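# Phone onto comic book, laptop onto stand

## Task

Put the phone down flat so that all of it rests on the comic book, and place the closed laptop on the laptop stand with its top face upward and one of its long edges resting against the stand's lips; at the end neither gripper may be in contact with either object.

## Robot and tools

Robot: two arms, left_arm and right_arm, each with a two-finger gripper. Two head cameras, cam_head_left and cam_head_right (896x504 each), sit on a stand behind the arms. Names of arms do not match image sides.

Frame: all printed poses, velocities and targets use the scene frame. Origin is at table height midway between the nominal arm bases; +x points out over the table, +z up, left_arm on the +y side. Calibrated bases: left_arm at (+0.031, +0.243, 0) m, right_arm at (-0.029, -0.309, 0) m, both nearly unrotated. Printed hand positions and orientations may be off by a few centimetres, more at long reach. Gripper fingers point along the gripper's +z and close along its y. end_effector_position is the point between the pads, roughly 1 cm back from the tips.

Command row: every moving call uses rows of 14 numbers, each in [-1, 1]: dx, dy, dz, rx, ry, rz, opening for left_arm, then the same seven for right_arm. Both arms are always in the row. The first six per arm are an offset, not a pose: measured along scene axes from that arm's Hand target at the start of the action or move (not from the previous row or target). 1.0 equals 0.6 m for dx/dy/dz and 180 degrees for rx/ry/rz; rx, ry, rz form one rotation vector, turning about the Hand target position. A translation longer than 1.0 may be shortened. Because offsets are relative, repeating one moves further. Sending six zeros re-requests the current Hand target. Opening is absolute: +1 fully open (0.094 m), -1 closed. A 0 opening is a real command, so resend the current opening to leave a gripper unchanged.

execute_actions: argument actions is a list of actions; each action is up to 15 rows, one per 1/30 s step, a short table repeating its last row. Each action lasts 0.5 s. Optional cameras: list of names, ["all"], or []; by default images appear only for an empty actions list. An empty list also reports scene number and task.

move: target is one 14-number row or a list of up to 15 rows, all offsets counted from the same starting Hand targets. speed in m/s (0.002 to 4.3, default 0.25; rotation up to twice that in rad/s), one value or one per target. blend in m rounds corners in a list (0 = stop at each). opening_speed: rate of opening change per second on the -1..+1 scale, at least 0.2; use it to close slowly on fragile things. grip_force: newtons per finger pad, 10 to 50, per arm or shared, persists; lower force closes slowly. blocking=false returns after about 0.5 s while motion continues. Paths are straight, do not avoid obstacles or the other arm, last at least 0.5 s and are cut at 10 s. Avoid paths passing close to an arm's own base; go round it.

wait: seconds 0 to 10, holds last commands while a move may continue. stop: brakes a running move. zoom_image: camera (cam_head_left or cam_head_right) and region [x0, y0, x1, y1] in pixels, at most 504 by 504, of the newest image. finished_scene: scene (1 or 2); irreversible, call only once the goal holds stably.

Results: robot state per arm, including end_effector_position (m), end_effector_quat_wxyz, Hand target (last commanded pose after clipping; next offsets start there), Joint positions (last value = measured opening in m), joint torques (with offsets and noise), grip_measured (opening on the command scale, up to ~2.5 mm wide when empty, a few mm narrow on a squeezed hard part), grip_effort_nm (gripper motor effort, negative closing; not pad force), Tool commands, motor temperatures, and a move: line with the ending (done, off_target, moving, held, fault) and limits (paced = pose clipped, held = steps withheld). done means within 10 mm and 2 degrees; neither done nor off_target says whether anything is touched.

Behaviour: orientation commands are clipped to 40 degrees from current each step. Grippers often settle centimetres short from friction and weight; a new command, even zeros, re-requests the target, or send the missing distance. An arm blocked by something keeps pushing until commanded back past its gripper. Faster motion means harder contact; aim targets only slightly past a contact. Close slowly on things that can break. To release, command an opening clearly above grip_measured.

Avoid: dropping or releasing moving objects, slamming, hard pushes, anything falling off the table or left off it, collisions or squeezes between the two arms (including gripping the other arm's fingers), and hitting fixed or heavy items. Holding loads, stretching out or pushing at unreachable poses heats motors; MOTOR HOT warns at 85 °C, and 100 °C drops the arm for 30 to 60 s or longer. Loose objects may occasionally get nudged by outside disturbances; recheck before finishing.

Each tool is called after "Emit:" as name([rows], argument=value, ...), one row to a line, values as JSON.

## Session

Emit:
execute_actions(actions=[])

Scene clock: 0.00 s.
left_arm: end_effector_position=(+0.5763, +0.0326, +0.2204) grip_measured=+1.000 grip_effort_nm=n/a end_effector_quat_wxyz=(+0.373, -0.189, +0.872, +0.255) | right_arm: end_effector_position=(+0.2774, -0.6662, +0.2410) grip_measured=+1.000 grip_effort_nm=n/a end_effector_quat_wxyz=(+0.133, +0.606, +0.784, +0.005)
Joint positions: left_arm=[-0.635 1.765 1.519 -1.122 -0.923 -0.933 0.094] | right_arm=[-0.891 1.406 1.314 -1.221 -0.069 0.44 0.094]
Joint velocities: within noise
Joint torques (N m): no reading
Motor temperatures (°C): left_arm=[23 26 33 24 27 24 28] | right_arm=[26 31 31 25 24 23 25]
Heat: left arm: hottest elbow 33 °C; right arm: hottest shoulder 31 °C.
Hand target: left_arm +0.5824, +0.0285, +0.2385; +0.386, -0.198, +0.868, +0.242 | right_arm +0.2821, -0.6719, +0.2485; +0.142, +0.605, +0.783, +0.003
Tool commands: left_gripper/opening=+1.0 right_gripper/opening=+1.0

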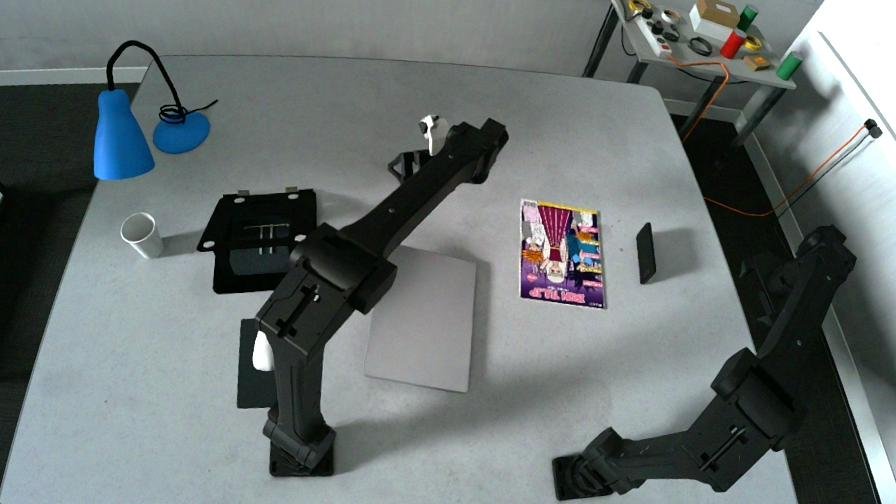

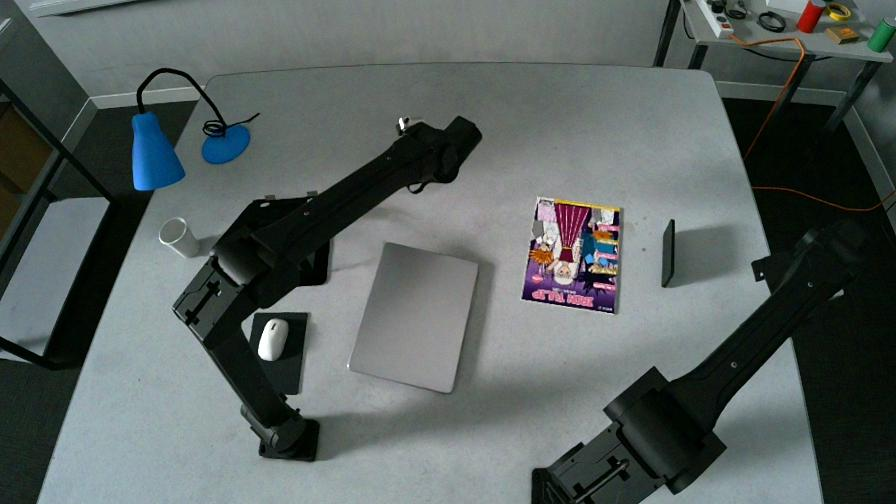

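Emit:
move([
  [-0.217,0.15,0,-0.08,0.128,-0.066,-1,0.2,0.11,-0.03,0.0025,0.048,0.185,1],
  [-0.345,0.253,-0.2,-0.161,0.257,-0.132,-1,0.388,0.22,-0.114,0.005,0.096,0.37,1],
  [-0.345,0.245,-0.3525,-0.161,0.257,-0.132,-1,0.388,0.22,-0.114,0.005,0.096,0.37,1],
  [-0.375,-0.006,-0.3525,-0.161,0.257,-0.132,-1,0.388,0.22,-0.114,0.005,0.096,0.37,1],
], speed=[0.3,0.25,0.12,0.1], blend=[0.05,0.02,0,0], cameras=["all"])

Emit:
zoom_image(camera="cam_head_left", region=[600, 150, 760, 310])

Emit:
zoom_image(camera="cam_head_left", region=[330, 220, 530, 400])

Scene clock: 26.60 s.
left_arm: end_effector_position=(+0.3357, +0.0534, +0.0124) grip_measured=-0.981 grip_effort_nm=-1.00 end_effector_quat_wxyz=(-0.021, -0.005, +1.000, +0.018) | right_arm: end_effector_position=(+0.4979, -0.5362, +0.1767) grip_measured=+1.000 grip_effort_nm=-0.01 end_effector_quat_wxyz=(-0.006, +0.080, +0.997, +0.003)
Joint positions: left_arm=[-0.587 1.556 0.842 -0.912 -0.009 -0.568 0.001] | right_arm=[-0.411 1.869 1.743 -1.459 -0.001 -0.247 0.094]
Joint torques (N m): left_arm=[-3.49 -10.81 13.68 0.28 0.34 -0.22] | right_arm=[1.03 -19.66 12.93 -0.25 0.08 0.09]
Motor temperatures (°C): left_arm=[23 28 36 24 28 23 28] | right_arm=[26 32 36 25 24 23 25]
Heat: left arm: hottest elbow 36 °C; right arm: hottest elbow 36 °C.
Hand target: left_arm +0.3573, +0.0249, +0.0269; +0.000, +0.000, +1.000, +0.000 | right_arm +0.5148, -0.5399, +0.1801; +0.000, +0.073, +0.997, +0.000
Off the commanded pose: left_arm 0.039 m, 3 deg | right_arm 0.018 m, 1 deg.
move: off_target (left_arm, right_arm)

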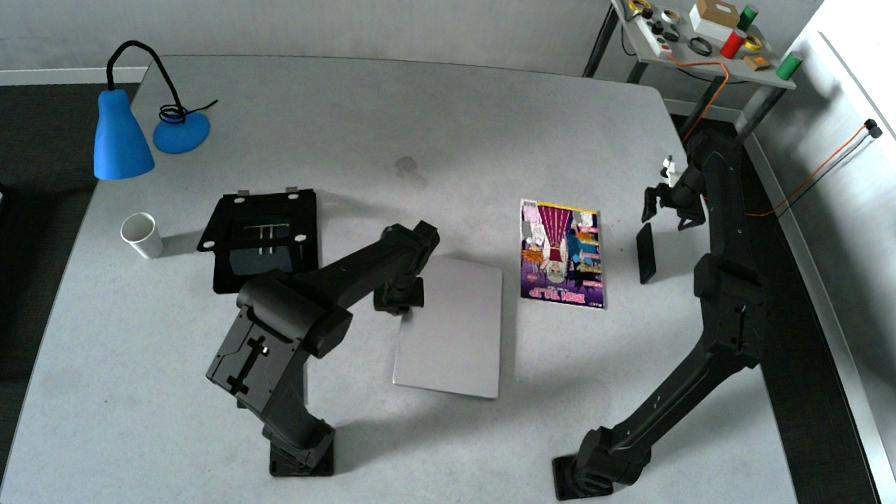

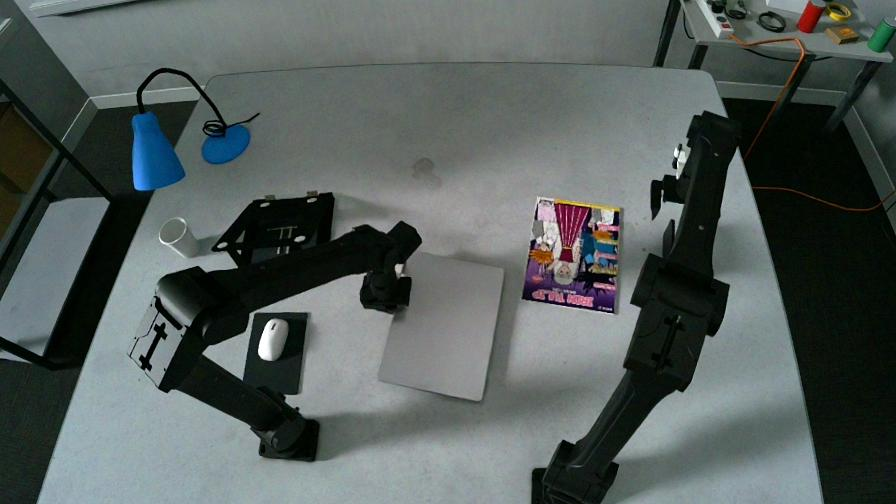

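Scaled by 3.150.

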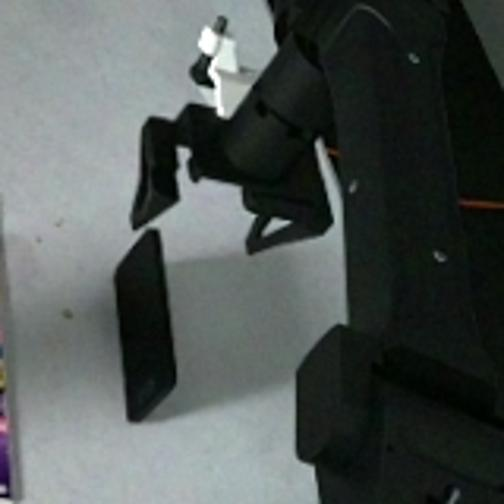

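Scaled by 2.520.

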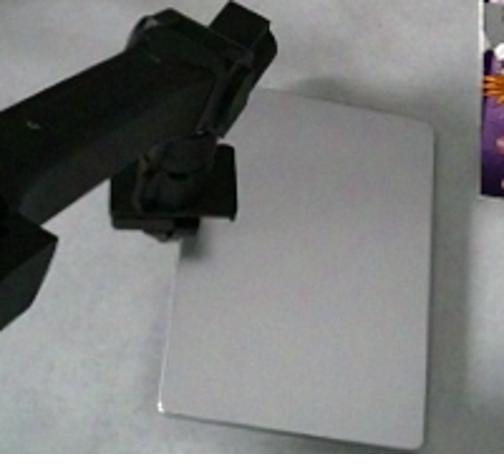

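Emit:
move([
  [0,0.1,0.117,0,0,0,-1,-0.005,-0.004,-0.258,0,0,0,1],
  [-0.07,0.1,0.097,-0.333,0.02,-0.035,0.28,-0.005,-0.004,-0.258,0,0,0,-0.92],
  [-0.075,0.088,0,-0.333,0.02,-0.035,0.28,-0.005,-0.004,-0.258,0,0,0,-0.92],
], speed=[0.15,0.2,0.1], opening_speed=1.0, cameras=["all"])

Emit:
zoom_image(camera="cam_head_left", region=[600, 150, 760, 310])

Emit:
zoom_image(camera="cam_head_left", region=[300, 220, 530, 400])

Scene clock: 53.87 s.
left_arm: end_effector_position=(+0.3417, +0.0755, +0.0737) grip_measured=+0.278 grip_effort_nm=0.13 end_effector_quat_wxyz=(+0.044, +0.099, +0.862, -0.494) | right_arm: end_effector_position=(+0.5148, -0.5446, +0.0461) grip_measured=-0.844 grip_effort_nm=-1.04 end_effector_quat_wxyz=(+0.014, +0.076, +0.997, -0.006)
Joint positions: left_arm=[-0.082 1.468 0.651 -0.709 1.038 0.15 0.06] | right_arm=[-0.412 1.984 1.564 -1.12 0.002 -0.254 0.007]
Joint torques (N m): left_arm=[-1.55 -2.2 2.35 -0.29 0.65 -0.02] | right_arm=[0.62 -20.89 7.39 0.5 -0.05 0.1]
Motor temperatures (°C): left_arm=[23 27 38 24 28 24 28] | right_arm=[26 34 41 25 24 23 25]
Heat: left arm: hottest elbow 38 °C; right arm: hottest elbow 41 °C.
Hand target: left_arm +0.3124, +0.0777, +0.0270; -0.029, +0.052, +0.864, -0.499 | right_arm +0.5118, -0.5424, +0.0252; +0.000, +0.073, +0.997, +0.000
Off the commanded pose: left_arm 0.055 m, 10 deg | right_arm 0.021 m, 2 deg.
move: off_target (left_arm, right_arm); target 2's new opening was sent with right_arm's hand 0.021 m and 2 deg from that target

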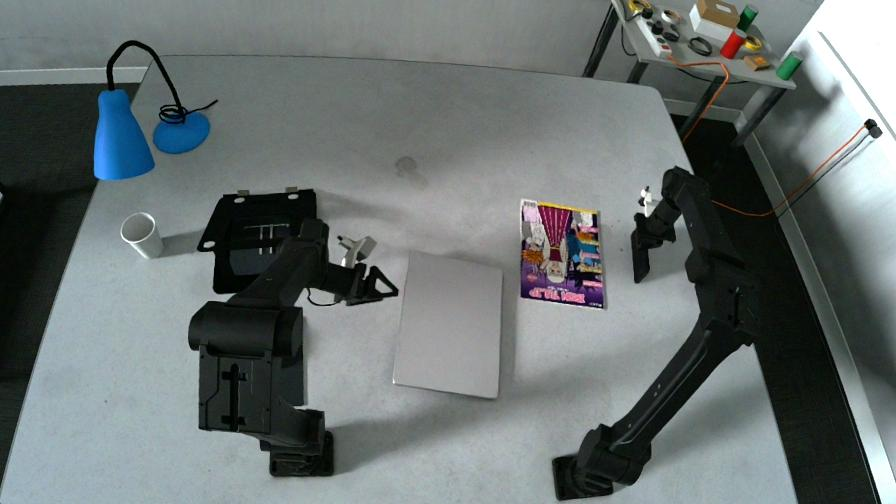

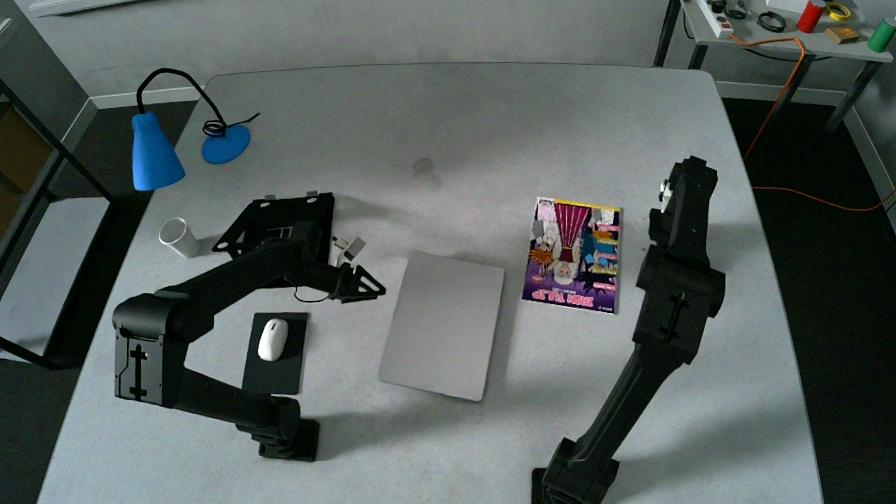

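Scaled by 3.150.

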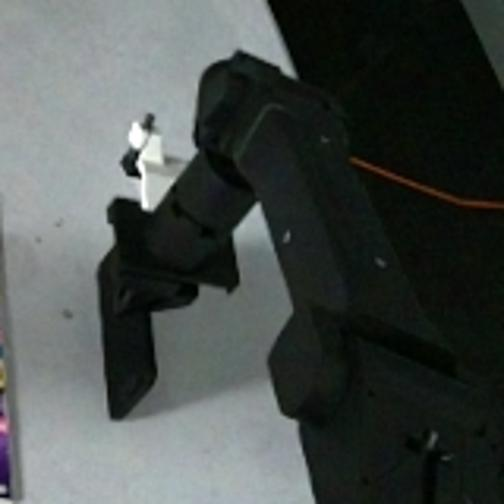

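Scaled by 2.191.

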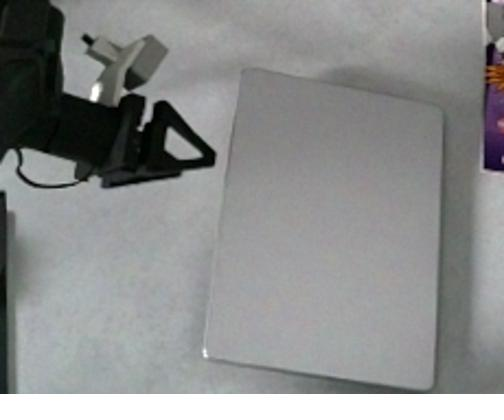

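Emit:
move([
  [0.02,-0.01,0.105,0,0,0,0.28,0,0,0.27,0,0,0,-0.92],
  [0.01,-0.0195,0.08,0,0,0,0.28,0.03,0.304,0.19,0.33,-0.048,0,-0.92],
  [0,-0.0195,0,0,0,0,0.28,0.034,0.327,0.075,0.33,-0.048,0,-0.92],
], speed=[0.2,0.25,0.12], blend=[0.02,0.02,0], cameras=["all"])

Emit:
zoom_image(camera="cam_head_left", region=[490, 170, 690, 330])

Emit:
zoom_image(camera="cam_head_left", region=[300, 220, 530, 400])

Scene clock: 73.87 s.
left_arm: end_effector_position=(+0.3100, +0.0634, +0.0317) grip_measured=+0.278 grip_effort_nm=0.13 end_effector_quat_wxyz=(-0.033, +0.056, +0.862, -0.503) | right_arm: end_effector_position=(+0.5325, -0.3535, +0.0809) grip_measured=-0.844 grip_effort_nm=-1.04 end_effector_quat_wxyz=(+0.046, +0.059, +0.866, +0.494)
Joint positions: left_arm=[-0.124 1.579 0.597 -0.651 1.056 0.07 0.06] | right_arm=[-0.348 2.066 1.541 -1.342 -1.01 -0.372 0.007]
Joint torques (N m): left_arm=[-0.5 -9.47 5.38 1.03 0.17 0] | right_arm=[1.38 -21.83 6.71 -0.13 -0.77 0.14]
Heat: left arm: hottest elbow 36 °C; right arm: hottest elbow 40 °C.
Hand target: left_arm +0.3124, +0.0660, +0.0270; -0.029, +0.052, +0.864, -0.499 | right_arm +0.5322, -0.3461, +0.0702; +0.036, +0.063, +0.864, +0.499
Off the commanded pose: left_arm 0.006 m, 1 deg | right_arm 0.013 m, 1 deg.
move: off_target (right_arm)

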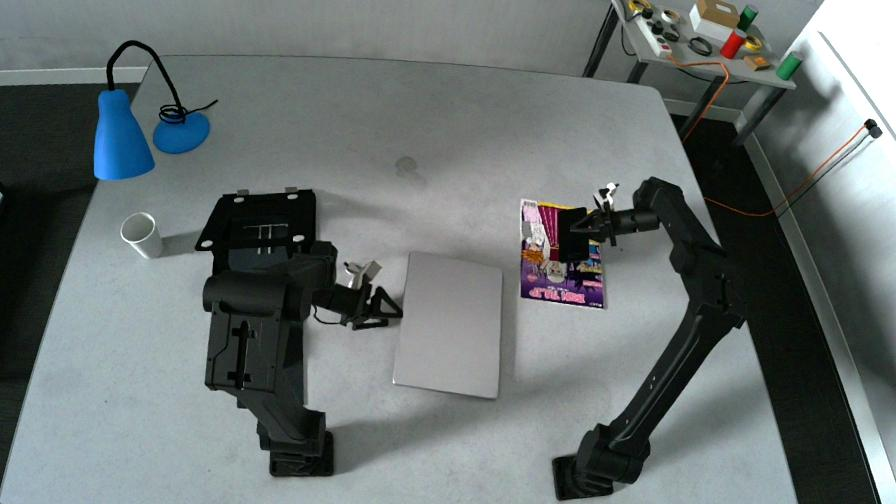

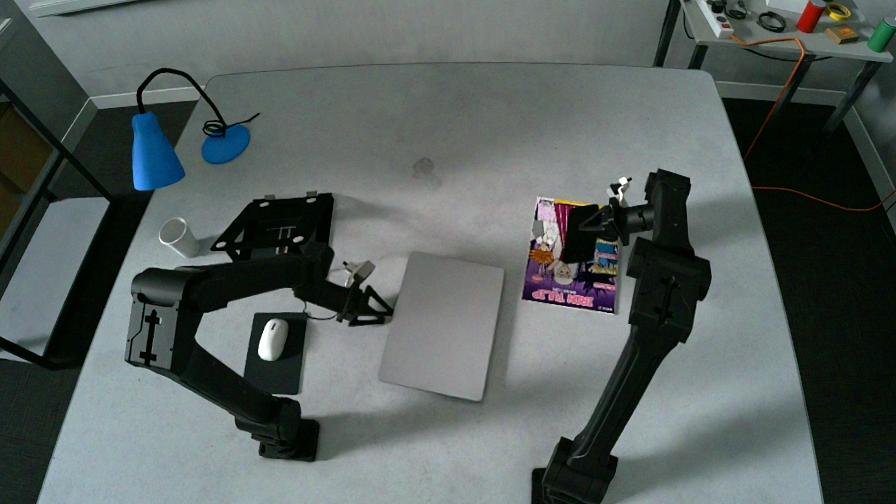

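Scaled by 2.520.

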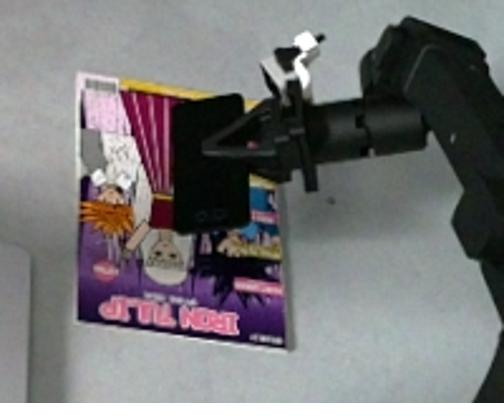

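Scaled by 2.191.

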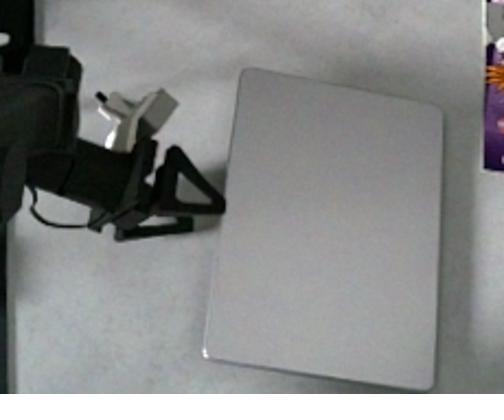

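Emit:
move(target=[0,-0.123,0,0,0,0,0.28,-0.025,0.01,-0.077,0,0,0,-0.92], speed=0.08, cameras=["all"])

Emit:
zoom_image(camera="cam_head_left", region=[490, 170, 690, 330])

Emit:
zoom_image(camera="cam_head_left", region=[300, 220, 530, 400])

Scene clock: 80.70 s.
left_arm: end_effector_position=(+0.3249, +0.0023, +0.0331) grip_measured=+0.278 grip_effort_nm=0.13 end_effector_quat_wxyz=(-0.019, +0.040, +0.863, -0.503) | right_arm: end_effector_position=(+0.5199, -0.3490, +0.0376) grip_measured=-0.844 grip_effort_nm=-1.04 end_effector_quat_wxyz=(+0.050, +0.058, +0.867, +0.492)
Joint positions: left_arm=[-0.311 1.566 0.57 -0.241 1.021 -0.378 0.06] | right_arm=[-0.348 2.095 1.458 -1.22 -1.01 -0.369 0.007]
Joint torques (N m): left_arm=[-4.13 -10.46 4.79 1.47 0.17 -0.04] | right_arm=[1.44 -20.89 6 -0.01 -0.77 0.18]
Heat: left arm: hottest elbow 36 °C; right arm: hottest elbow 39 °C.
Hand target: left_arm +0.3124, -0.0078, +0.0270; -0.029, +0.052, +0.864, -0.499 | right_arm +0.5173, -0.3402, +0.0241; +0.036, +0.063, +0.864, +0.499
Off the commanded pose: left_arm 0.017 m, 2 deg | right_arm 0.017 m, 2 deg.
move: off_target (left_arm, right_arm)

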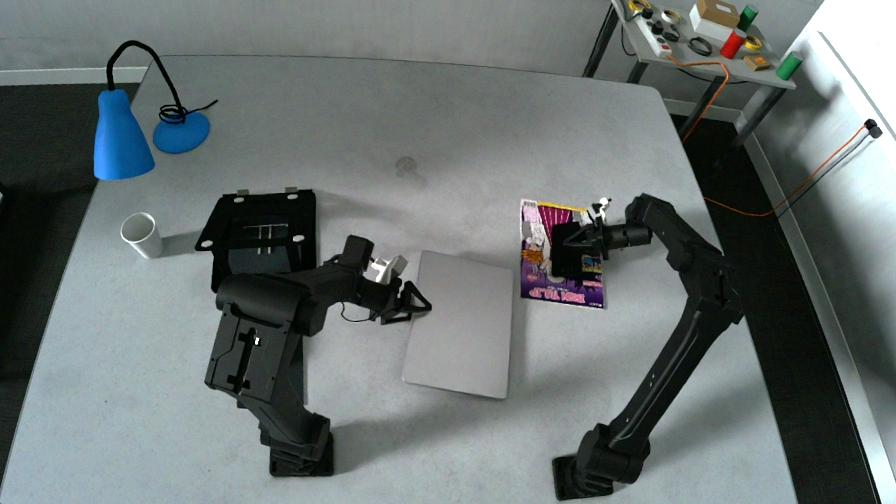

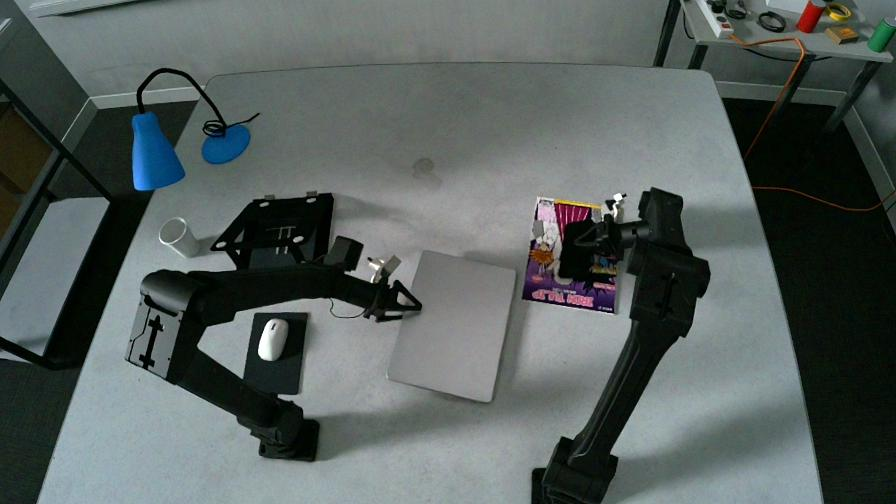

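Scaled by 2.520.

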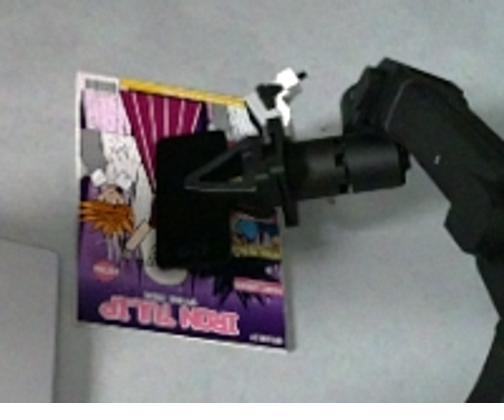

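Scaled by 2.191.

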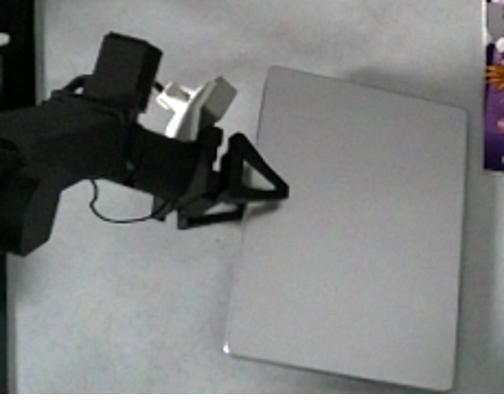

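Emit:
move([
  [0,0.01,0,0,0,0,0.28,0,0,-0.013,0,0,0,-0.3],
  [0,0.01,0,0,0,0,0.28,0,-0.015,-0.04,0,0,0,-0.3],
  [0,0.01,0,0,0,0,0.28,0,-0.14,0.052,0,0,0,-0.3],
  [0,0.01,0,0,0,0,0.28,-0.1,-0.17,0.25,-0.16,0.024,0,-0.3],
], speed=[0.08,0.1,0.12,0.25], opening_speed=0.6, blend=[0,0.0,0.02,0], cameras=["all"])

Emit:
zoom_image(camera="cam_head_left", region=[490, 170, 690, 330])

Scene clock: 96.53 s.
left_arm: end_effector_position=(+0.3247, +0.0024, +0.0331) grip_measured=+0.278 grip_effort_nm=0.13 end_effector_quat_wxyz=(-0.017, +0.044, +0.863, -0.503) | right_arm: end_effector_position=(+0.4624, -0.4507, +0.1769) grip_measured=-0.301 grip_effort_nm=0.06 end_effector_quat_wxyz=(+0.030, +0.070, +0.962, +0.263)
Joint positions: left_arm=[-0.311 1.565 0.57 -0.243 1.021 -0.369 0.06] | right_arm=[-0.453 1.778 1.547 -1.492 -0.515 -0.343 0.033]
Joint torques (N m): left_arm=[-3.43 -10.23 5.04 0.57 0.34 0.19] | right_arm=[1.32 -20.89 7.2 -0.46 -0.23 0.21]
Heat: left arm: hottest elbow 35 °C; right arm: hottest elbow 38 °C.
Hand target: left_arm +0.3124, -0.0018, +0.0271; -0.029, +0.052, +0.864, -0.499 | right_arm +0.4572, -0.4422, +0.1740; +0.018, +0.071, +0.961, +0.266
Off the commanded pose: left_arm 0.014 m, 2 deg | right_arm 0.010 m, 1 deg.
move: off_target (left_arm)

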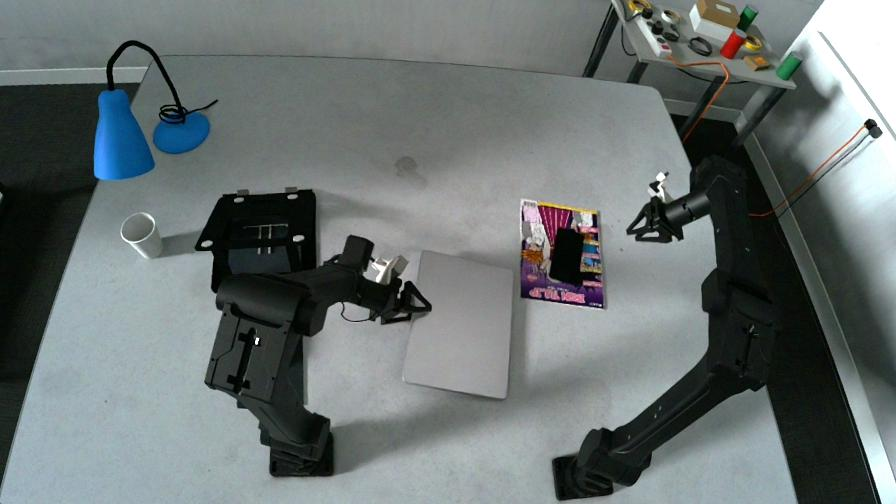

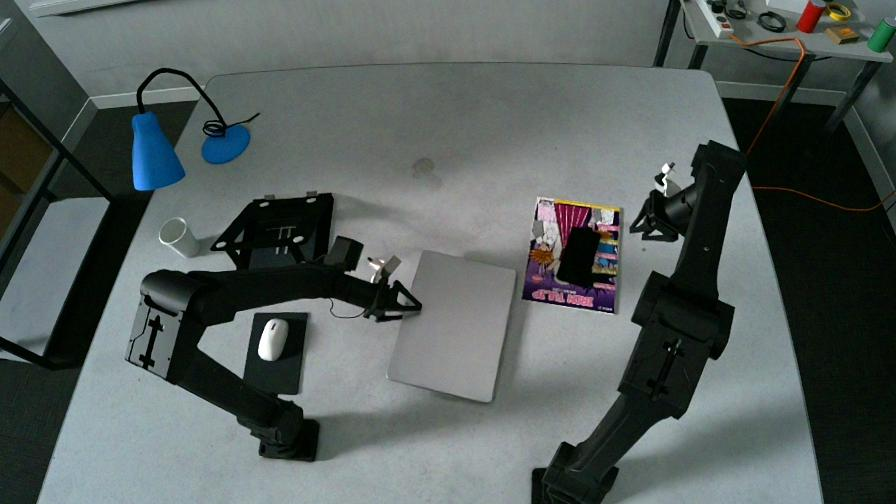

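Scaled by 2.520.

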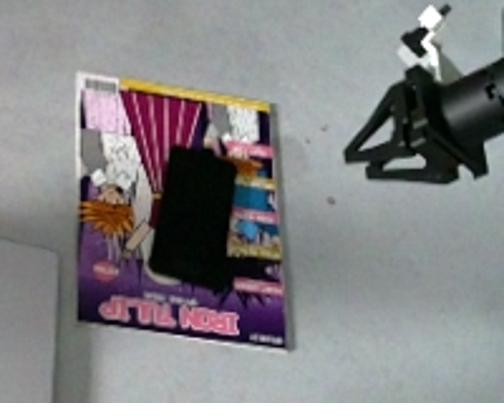

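Emit:
move([
  [0,0,0,0,0,0,0.28,-0.237,0.345,-0.07,-0.17,0.024,0,-1],
  [0,0,0,0,0,0,0.28,-0.237,0.357,-0.255,-0.17,0.024,0,-1],
  [0,0,0,0,0,0,0.28,-0.228,0.54,-0.257,-0.17,0.024,0,-1],
], speed=[0.25,0.15,0.08], blend=[0.03,0.0,0], cameras=["all"])

Emit:
zoom_image(camera="cam_head_left", region=[350, 220, 570, 400])

Emit:
zoom_image(camera="cam_head_right", region=[350, 220, 570, 400])

Scene clock: 108.10 s.
left_arm: end_effector_position=(+0.3247, +0.0024, +0.0331) grip_measured=+0.278 grip_effort_nm=0.13 end_effector_quat_wxyz=(-0.017, +0.044, +0.863, -0.503) | right_arm: end_effector_position=(+0.3001, -0.1528, +0.0173) grip_measured=-0.991 grip_effort_nm=-0.48 end_effector_quat_wxyz=(-0.010, +0.088, +0.996, -0.024)
Joint positions: left_arm=[-0.311 1.565 0.57 -0.243 1.021 -0.369 0.06] | right_arm=[0.455 1.551 0.852 -0.914 0.031 0.638 0]
Joint torques (N m): left_arm=[-3.02 -9.82 5 0.53 0.34 0.12] | right_arm=[3.43 -10.4 11.23 0.68 -0.99 0.25]
Heat: left arm: hottest elbow 34 °C; right arm: hottest shoulder 38 °C.
Hand target: left_arm +0.3124, -0.0018, +0.0271; -0.029, +0.052, +0.864, -0.499 | right_arm +0.3205, -0.1182, +0.0198; +0.000, +0.073, +0.997, +0.000
Off the commanded pose: left_arm 0.014 m, 2 deg | right_arm 0.040 m, 3 deg.
move: off_target (left_arm, right_arm)

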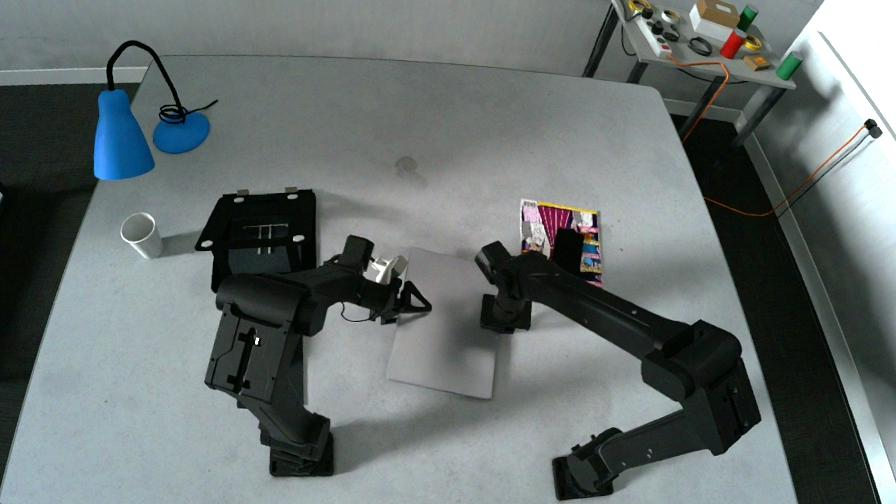

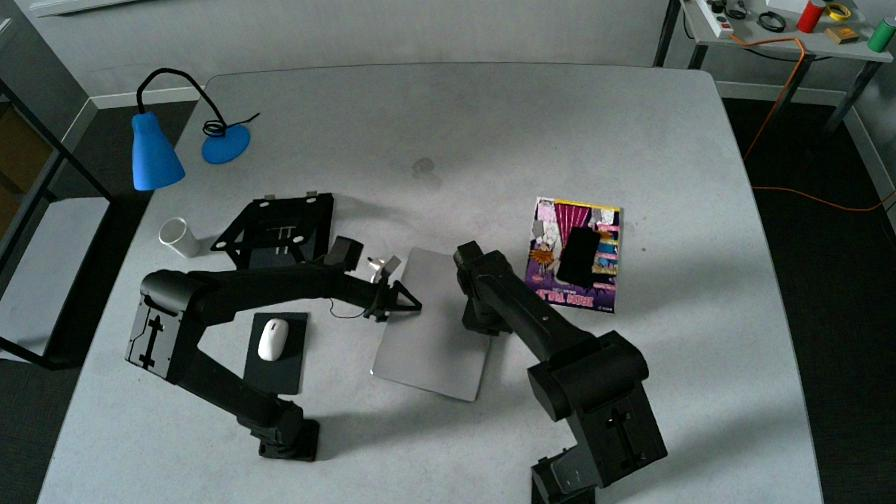

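Scaled by 2.291.

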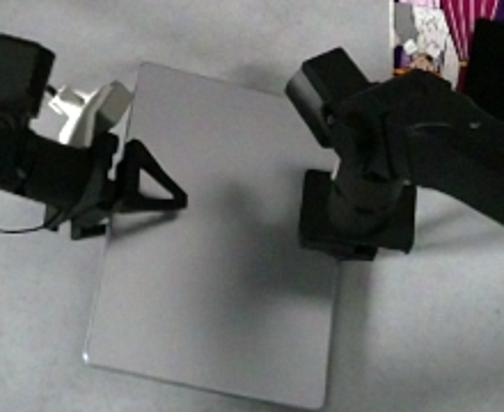

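Scaled by 2.291.

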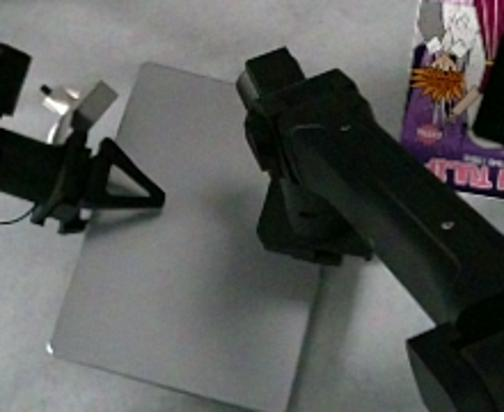

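Emit:
move([
  [0,0,0,0,0,0,-0.9,0,0,0,0,0,0,-1],
  [0,-0.008,0.16,0,0,0,-0.95,0,0,0,0,0,0,-1],
], speed=0.08, opening_speed=0.7, cameras=["all"])

Emit:
zoom_image(camera="cam_head_left", region=[350, 220, 570, 400])

Scene clock: 121.27 s.
left_arm: end_effector_position=(+0.2943, +0.0060, +0.0913) grip_measured=-0.629 grip_effort_nm=-1.00 end_effector_quat_wxyz=(-0.044, +0.043, +0.870, -0.489) | right_arm: end_effector_position=(+0.2982, -0.1378, +0.0150) grip_measured=-0.991 grip_effort_nm=-0.49 end_effector_quat_wxyz=(-0.017, +0.076, +0.997, -0.014)
Joint positions: left_arm=[-0.332 1.338 0.582 -0.55 1.005 -0.351 0.017] | right_arm=[0.482 1.568 0.866 -0.912 0.005 0.64 0]
Joint torques (N m): left_arm=[-2.26 -11.4 13.81 -0.28 0.87 -0.27] | right_arm=[1.67 -11.81 10.44 0.65 -0.1 0.24]
Heat: left arm: hottest elbow 34 °C; right arm: hottest elbow 39 °C.
Hand target: left_arm +0.3123, -0.0066, +0.1229; -0.030, +0.052, +0.864, -0.499 | right_arm +0.3204, -0.1181, +0.0198; +0.000, +0.073, +0.997, +0.000
Off the commanded pose: left_arm 0.039 m, 2 deg | right_arm 0.030 m, 3 deg.
move: off_target (left_arm, right_arm); target 2's new opening was sent with left_arm's hand 0.039 m and 2 deg from that target

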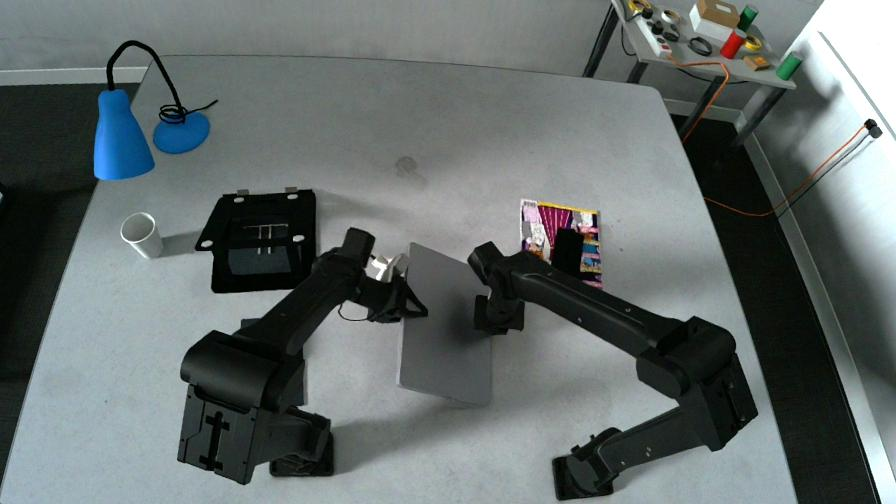

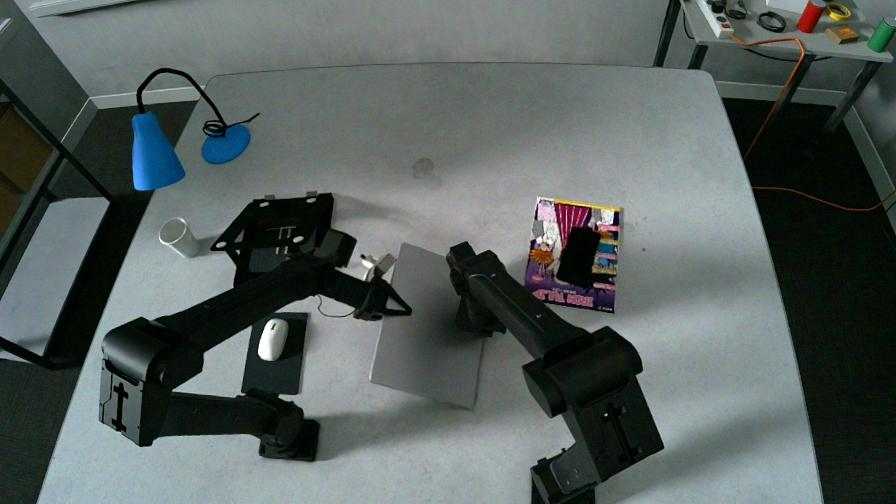

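Scaled by 2.291.

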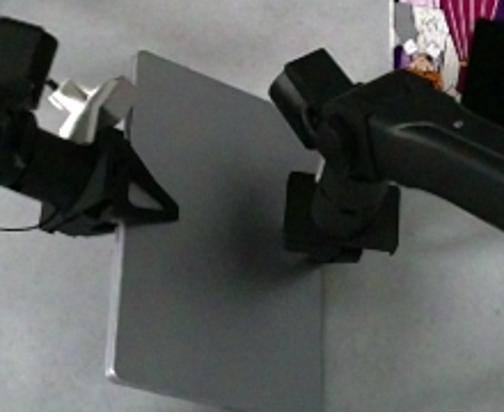

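Emit:
move([
  [0,-0.01,0.033,0,0,0,-0.95,0,-0.083,0,0,0,0,-1],
  [0.008,-0.164,0.137,0.166,-0.02,0,-0.95,0,-0.15,0.35,0,0,0,-1],
  [0.008,-0.156,0.479,0.166,-0.02,0,-0.95,-0.1,-0.35,0.4,0,0,0,-1],
], speed=[0.1,0.11,0.14], blend=[0.01,0.02,0], cameras=["cam_head_right"])

Scene clock: 142.60 s.
left_arm: end_effector_position=(+0.3046, -0.0832, +0.3133) grip_measured=-0.635 grip_effort_nm=-1.01 end_effector_quat_wxyz=(-0.087, +0.041, +0.978, -0.183) | right_arm: end_effector_position=(+0.2656, -0.3254, +0.2591) grip_measured=-0.991 grip_effort_nm=-0.49 end_effector_quat_wxyz=(+0.003, +0.072, +0.997, -0.001)
Joint positions: left_arm=[-0.741 1.382 1.464 -1.557 0.397 -0.647 0.017] | right_arm=[-0.056 1.103 1.123 -1.586 0.003 0.092 0]
Joint torques (N m): left_arm=[-0.91 -18.67 24.59 0.42 1.34 -0.02] | right_arm=[-0.26 -9.47 8.49 -0.2 -0.03 0.04]
Heat: left arm: hottest elbow 38 °C; right arm: hottest elbow 39 °C.
Hand target: left_arm +0.3170, -0.1002, +0.4104; -0.015, +0.058, +0.964, -0.258 | right_arm +0.2604, -0.3281, +0.2597; +0.000, +0.073, +0.997, +0.000
Off the commanded pose: left_arm 0.099 m, 12 deg | right_arm 0.006 m, 0 deg.
move: off_target (left_arm)
Images, in order (width x height): cam_head_right 896x504.

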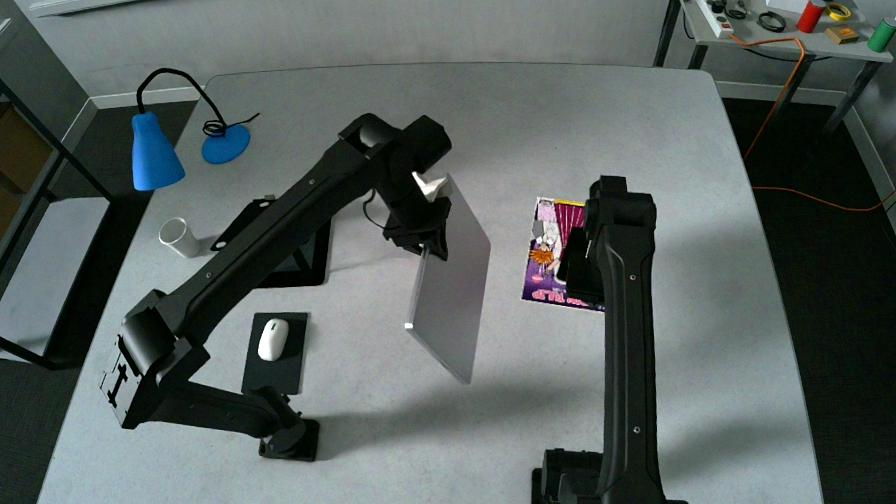

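Emit:
move([
  [0.222,0.117,0.016,0,0,0.28,-0.95,0,-0.2,0,0,0,0,-1],
  [0.455,0.284,0.033,0,0,0.56,-0.95,0,-0.2,0,0,0,0,-1],
  [0.447,0.767,0.05,0,0,0.56,-0.95,0,-0.2,0,0,0,0,-1],
  [0.405,0.767,-0.15,0,0,0.56,-0.95,0,-0.2,0,0,0,0,-1],
], speed=[0.15,0.15,0.15,0.12], blend=[0.04,0.04,0.02,0], cameras=["all"])

Emit:
zoom_image(camera="cam_head_left", region=[150, 110, 390, 310])

Emit:
zoom_image(camera="cam_head_right", region=[150, 110, 390, 310])

Scene clock: 158.70 s.
left_arm: end_effector_position=(+0.5497, +0.3519, +0.2269) grip_measured=-0.635 grip_effort_nm=-1.01 end_effector_quat_wxyz=(-0.099, +0.724, -0.672, +0.115) | right_arm: end_effector_position=(+0.2440, -0.4363, +0.2455) grip_measured=-0.991 grip_effort_nm=-0.48 end_effector_quat_wxyz=(-0.021, +0.071, +0.997, +0.007)
Joint positions: left_arm=[0.206 1.543 1.419 -1.152 0.081 -1.423 0.017] | right_arm=[-0.438 1.152 1.123 -1.586 0.002 -0.291 0]
Joint torques (N m): left_arm=[-0.91 -25.35 15.1 2.52 0.12 0.07] | right_arm=[-0.38 -7.41 12.62 0.46 -0.04 0.08]
Motor temperatures (°C): left_arm=[23 28 47 24 29 24 29] | right_arm=[26 35 40 25 24 23 26]
Heat: left arm: hottest elbow 47 °C; right arm: hottest elbow 40 °C.
Hand target: left_arm +0.5600, +0.3600, +0.3203; -0.189, +0.706, -0.660, +0.176 | right_arm +0.2604, -0.4481, +0.2597; +0.000, +0.073, +0.997, +0.000
Off the commanded pose: left_arm 0.094 m, 13 deg | right_arm 0.025 m, 3 deg.
move: off_target (left_arm, right_arm)

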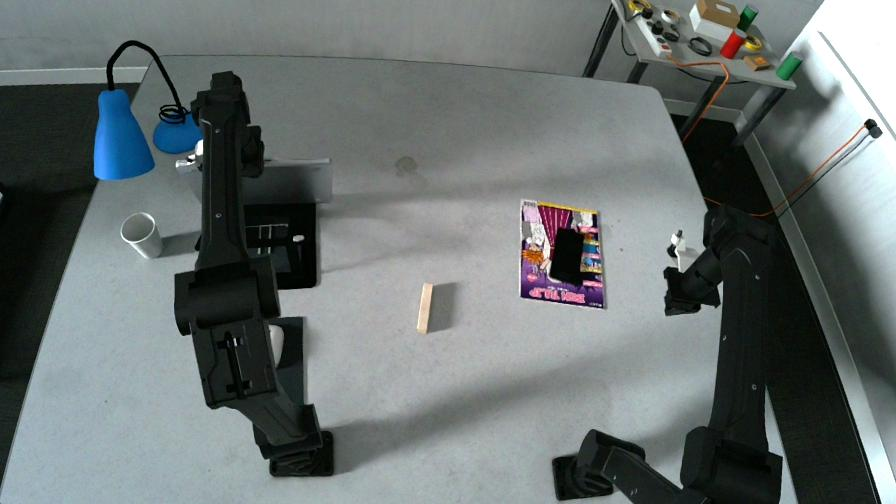

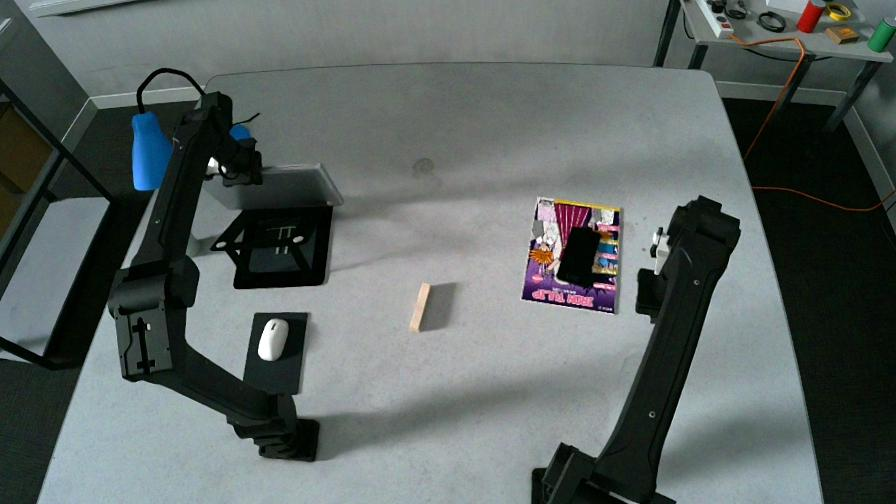

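Scaled by 2.100.

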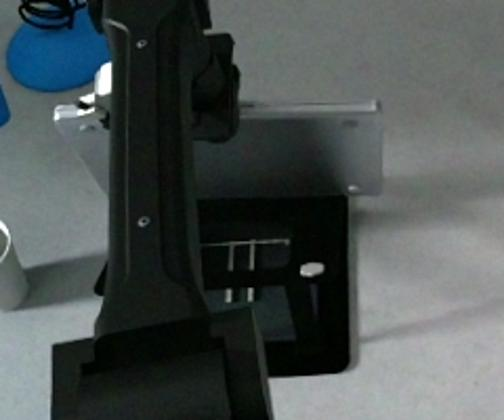

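Scaled by 2.100.

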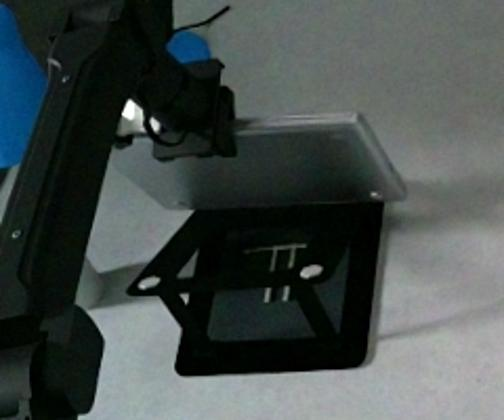

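Emit:
move([
  [-0.044,0.005,-0.075,0.006,-0.12,0,-0.95,0,0,0,0,0,0,-1],
  [-0.044,0.007,-0.135,0.0096,-0.185,0,-0.95,0,0,0,0,0,0,-1],
], speed=[0.12,0.1], blend=[0.01,0], cameras=["all"])

Emit:
zoom_image(camera="cam_head_left", region=[150, 130, 390, 310])

Emit:
zoom_image(camera="cam_head_right", region=[150, 130, 390, 310])

Scene clock: 170.37 s.
left_arm: end_effector_position=(+0.5065, +0.3499, +0.1524) grip_measured=-0.636 grip_effort_nm=-1.01 end_effector_quat_wxyz=(-0.295, +0.665, -0.615, +0.306) | right_arm: end_effector_position=(+0.2440, -0.4363, +0.2455) grip_measured=-0.991 grip_effort_nm=-0.48 end_effector_quat_wxyz=(-0.021, +0.071, +0.997, +0.007)
Joint positions: left_arm=[0.269 1.275 0.722 -0.16 0.213 -1.448 0.017] | right_arm=[-0.438 1.152 1.123 -1.586 0.002 -0.291 0]
Joint torques (N m): left_arm=[-0.44 -17.49 14.57 4.98 0.44 -0.04] | right_arm=[-0.32 -7.41 12.6 0.49 -0.04 0.09]
Heat: left arm: hottest elbow 46 °C; right arm: hottest elbow 41 °C.
Hand target: left_arm +0.5336, +0.3642, +0.2395; -0.381, +0.623, -0.580, +0.361 | right_arm +0.2604, -0.4481, +0.2597; +0.000, +0.073, +0.997, +0.000
Off the commanded pose: left_arm 0.092 m, 13 deg | right_arm 0.025 m, 3 deg.
move: off_target (left_arm, right_arm)

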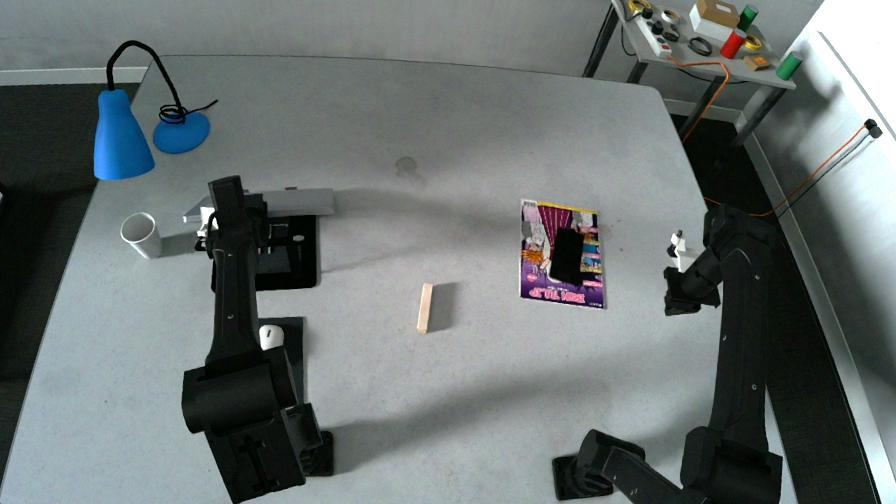

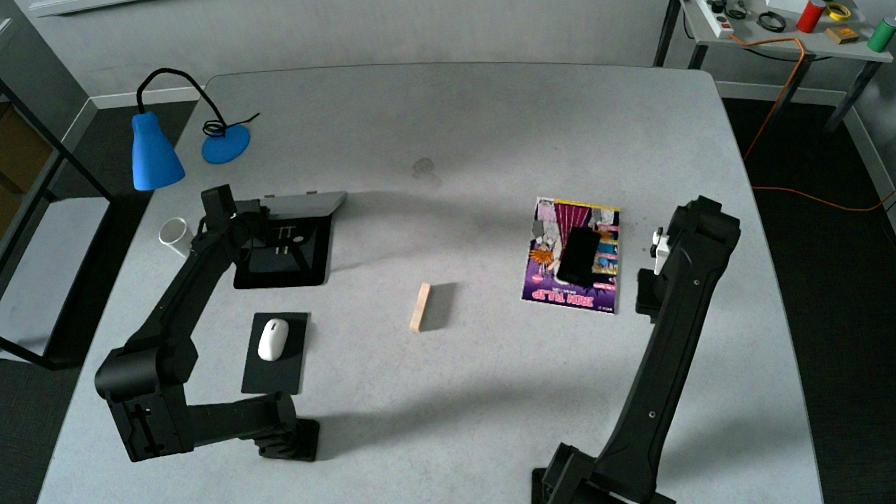

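Scaled by 2.100.

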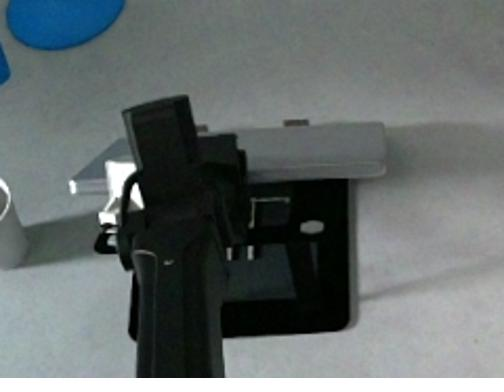

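Scaled by 2.100.

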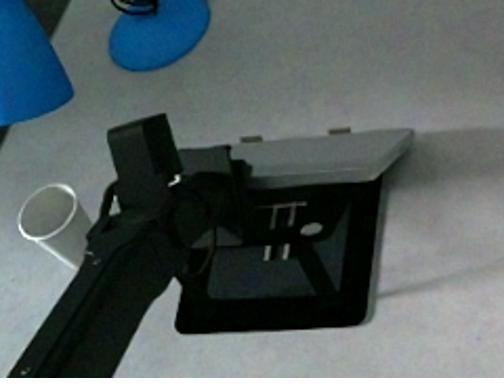

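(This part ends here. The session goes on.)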